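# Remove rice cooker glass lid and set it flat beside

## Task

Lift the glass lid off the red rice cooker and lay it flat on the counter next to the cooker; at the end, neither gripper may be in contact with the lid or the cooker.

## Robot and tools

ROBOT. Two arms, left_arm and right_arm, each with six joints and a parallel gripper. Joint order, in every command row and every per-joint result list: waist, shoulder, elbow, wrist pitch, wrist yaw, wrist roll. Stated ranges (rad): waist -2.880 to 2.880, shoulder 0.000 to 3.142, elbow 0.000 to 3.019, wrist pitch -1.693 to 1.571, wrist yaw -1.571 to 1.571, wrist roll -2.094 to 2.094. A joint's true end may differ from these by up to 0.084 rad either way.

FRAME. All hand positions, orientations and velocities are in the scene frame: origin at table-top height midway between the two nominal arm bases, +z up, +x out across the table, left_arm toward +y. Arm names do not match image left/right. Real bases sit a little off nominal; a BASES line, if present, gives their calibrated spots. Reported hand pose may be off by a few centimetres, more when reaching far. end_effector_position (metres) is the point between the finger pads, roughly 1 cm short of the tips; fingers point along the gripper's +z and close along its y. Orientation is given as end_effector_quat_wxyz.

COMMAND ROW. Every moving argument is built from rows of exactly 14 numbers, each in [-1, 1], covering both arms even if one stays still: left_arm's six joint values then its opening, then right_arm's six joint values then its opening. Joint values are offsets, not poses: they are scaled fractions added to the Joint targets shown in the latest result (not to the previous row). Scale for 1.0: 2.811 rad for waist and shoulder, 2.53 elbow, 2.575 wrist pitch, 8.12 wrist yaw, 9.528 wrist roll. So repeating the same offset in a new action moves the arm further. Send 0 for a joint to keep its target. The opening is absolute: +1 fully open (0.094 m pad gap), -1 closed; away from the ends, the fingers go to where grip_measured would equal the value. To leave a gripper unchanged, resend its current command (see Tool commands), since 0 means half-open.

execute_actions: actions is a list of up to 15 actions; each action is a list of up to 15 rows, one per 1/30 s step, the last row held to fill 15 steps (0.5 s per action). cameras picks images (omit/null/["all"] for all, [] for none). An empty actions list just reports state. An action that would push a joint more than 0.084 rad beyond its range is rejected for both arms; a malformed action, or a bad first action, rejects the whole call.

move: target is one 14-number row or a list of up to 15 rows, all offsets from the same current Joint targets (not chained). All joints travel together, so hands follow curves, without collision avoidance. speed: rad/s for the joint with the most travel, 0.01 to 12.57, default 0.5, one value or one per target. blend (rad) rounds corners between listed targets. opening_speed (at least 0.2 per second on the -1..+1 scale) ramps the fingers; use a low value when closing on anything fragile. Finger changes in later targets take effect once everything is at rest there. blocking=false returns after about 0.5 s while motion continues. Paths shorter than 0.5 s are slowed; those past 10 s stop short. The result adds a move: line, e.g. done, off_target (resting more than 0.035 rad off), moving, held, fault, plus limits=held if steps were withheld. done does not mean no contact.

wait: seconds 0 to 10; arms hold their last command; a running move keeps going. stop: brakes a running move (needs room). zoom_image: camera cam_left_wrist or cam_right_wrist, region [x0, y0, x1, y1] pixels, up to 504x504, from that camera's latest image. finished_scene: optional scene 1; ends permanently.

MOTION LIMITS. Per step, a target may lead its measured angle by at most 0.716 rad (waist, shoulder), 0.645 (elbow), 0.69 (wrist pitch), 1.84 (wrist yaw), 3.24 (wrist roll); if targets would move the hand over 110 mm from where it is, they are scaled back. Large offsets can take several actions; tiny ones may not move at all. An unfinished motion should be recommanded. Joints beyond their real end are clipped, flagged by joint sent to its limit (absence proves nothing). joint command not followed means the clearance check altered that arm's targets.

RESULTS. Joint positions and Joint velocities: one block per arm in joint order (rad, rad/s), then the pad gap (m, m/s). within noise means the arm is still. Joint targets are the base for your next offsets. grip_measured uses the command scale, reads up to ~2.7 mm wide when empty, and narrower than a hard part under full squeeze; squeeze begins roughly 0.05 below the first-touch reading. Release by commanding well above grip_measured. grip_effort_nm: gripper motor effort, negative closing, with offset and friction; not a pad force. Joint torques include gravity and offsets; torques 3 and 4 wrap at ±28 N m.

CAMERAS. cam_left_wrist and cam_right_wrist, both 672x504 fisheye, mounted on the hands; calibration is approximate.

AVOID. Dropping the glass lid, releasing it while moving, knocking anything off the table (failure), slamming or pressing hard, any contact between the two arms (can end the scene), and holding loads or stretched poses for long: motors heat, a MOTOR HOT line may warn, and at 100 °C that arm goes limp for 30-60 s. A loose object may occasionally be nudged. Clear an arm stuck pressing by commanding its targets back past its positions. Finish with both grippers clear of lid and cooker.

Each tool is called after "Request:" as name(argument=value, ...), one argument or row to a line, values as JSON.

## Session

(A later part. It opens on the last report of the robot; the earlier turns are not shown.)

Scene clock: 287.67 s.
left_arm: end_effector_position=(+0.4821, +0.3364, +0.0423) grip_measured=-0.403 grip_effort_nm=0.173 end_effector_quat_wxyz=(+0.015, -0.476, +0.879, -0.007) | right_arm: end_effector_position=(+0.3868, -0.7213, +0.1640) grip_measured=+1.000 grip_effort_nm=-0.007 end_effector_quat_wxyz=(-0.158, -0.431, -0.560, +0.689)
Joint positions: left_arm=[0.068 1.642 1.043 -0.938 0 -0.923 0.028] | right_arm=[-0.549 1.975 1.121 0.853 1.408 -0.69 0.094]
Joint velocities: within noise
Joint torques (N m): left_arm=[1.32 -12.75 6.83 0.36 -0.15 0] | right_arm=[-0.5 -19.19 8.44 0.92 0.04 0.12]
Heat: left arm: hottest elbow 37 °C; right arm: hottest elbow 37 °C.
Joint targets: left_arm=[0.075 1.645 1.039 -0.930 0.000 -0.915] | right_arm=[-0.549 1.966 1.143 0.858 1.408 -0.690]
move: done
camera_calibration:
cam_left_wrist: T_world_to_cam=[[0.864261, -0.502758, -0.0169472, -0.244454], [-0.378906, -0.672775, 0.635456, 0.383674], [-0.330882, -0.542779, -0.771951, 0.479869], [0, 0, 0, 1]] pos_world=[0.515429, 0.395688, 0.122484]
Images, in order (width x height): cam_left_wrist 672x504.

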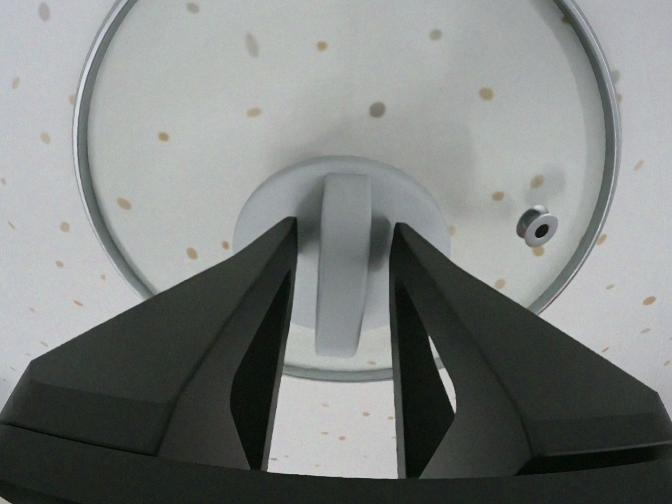

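Request:
move(
  target=[
    [0,-0.0185,0.0257,-0.0447,0,0,-0.4,0,0,0,0,0,0,1],
    [0,-0.053,0.0731,-0.127,0,0,-0.4,0,0,0,0,0,0,1],
  ],
  speed=[0.2,0.5],
  blend=0.05,
  cameras=["cam_left_wrist"],
)

Scene clock: 293.73 s.
left_arm: end_effector_position=(+0.4677, +0.3354, +0.1491) grip_measured=-0.403 grip_effort_nm=0.168 end_effector_quat_wxyz=(+0.005, -0.476, +0.880, -0.002) | right_arm: end_effector_position=(+0.3868, -0.7213, +0.1640) grip_measured=+1.000 grip_effort_nm=-0.017 end_effector_quat_wxyz=(-0.158, -0.431, -0.560, +0.689)
Joint positions: left_arm=[0.068 1.493 1.177 -1.245 0 -0.923 0.028] | right_arm=[-0.549 1.975 1.121 0.853 1.408 -0.69 0.094]
Joint velocities: within noise
Joint torques (N m): left_arm=[1.26 -11.34 12.07 -0.32 -0.15 -0.01] | right_arm=[-0.56 -19.25 8.44 0.9 0.05 0.12]
Heat: left arm: hottest elbow 37 °C; right arm: hottest elbow 37 °C.
Joint targets: left_arm=[0.075 1.496 1.223 -1.256 0.000 -0.915] | right_arm=[-0.549 1.966 1.143 0.858 1.408 -0.690]
move: off_target (left_arm); left_arm: the elbow is farthest, 0.046 rad from its target
camera_calibration:
cam_left_wrist: T_world_to_cam=[[0.863645, -0.5028, -0.0361922, -0.2274], [-0.364059, -0.671771, 0.645124, 0.300943], [-0.348681, -0.543982, -0.76322, 0.564472], [0, 0, 0, 1]] pos_world=[0.502774, 0.394891, 0.228441]
Images, in order (width x height): cam_left_wrist 672x504.

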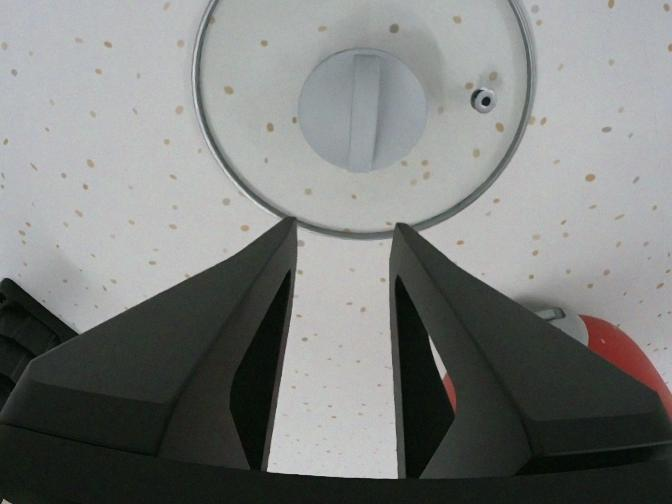

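Lid is flat on the counter, clear of everything.

Request:
finished_scene(
)

The scene is finished: the task was done.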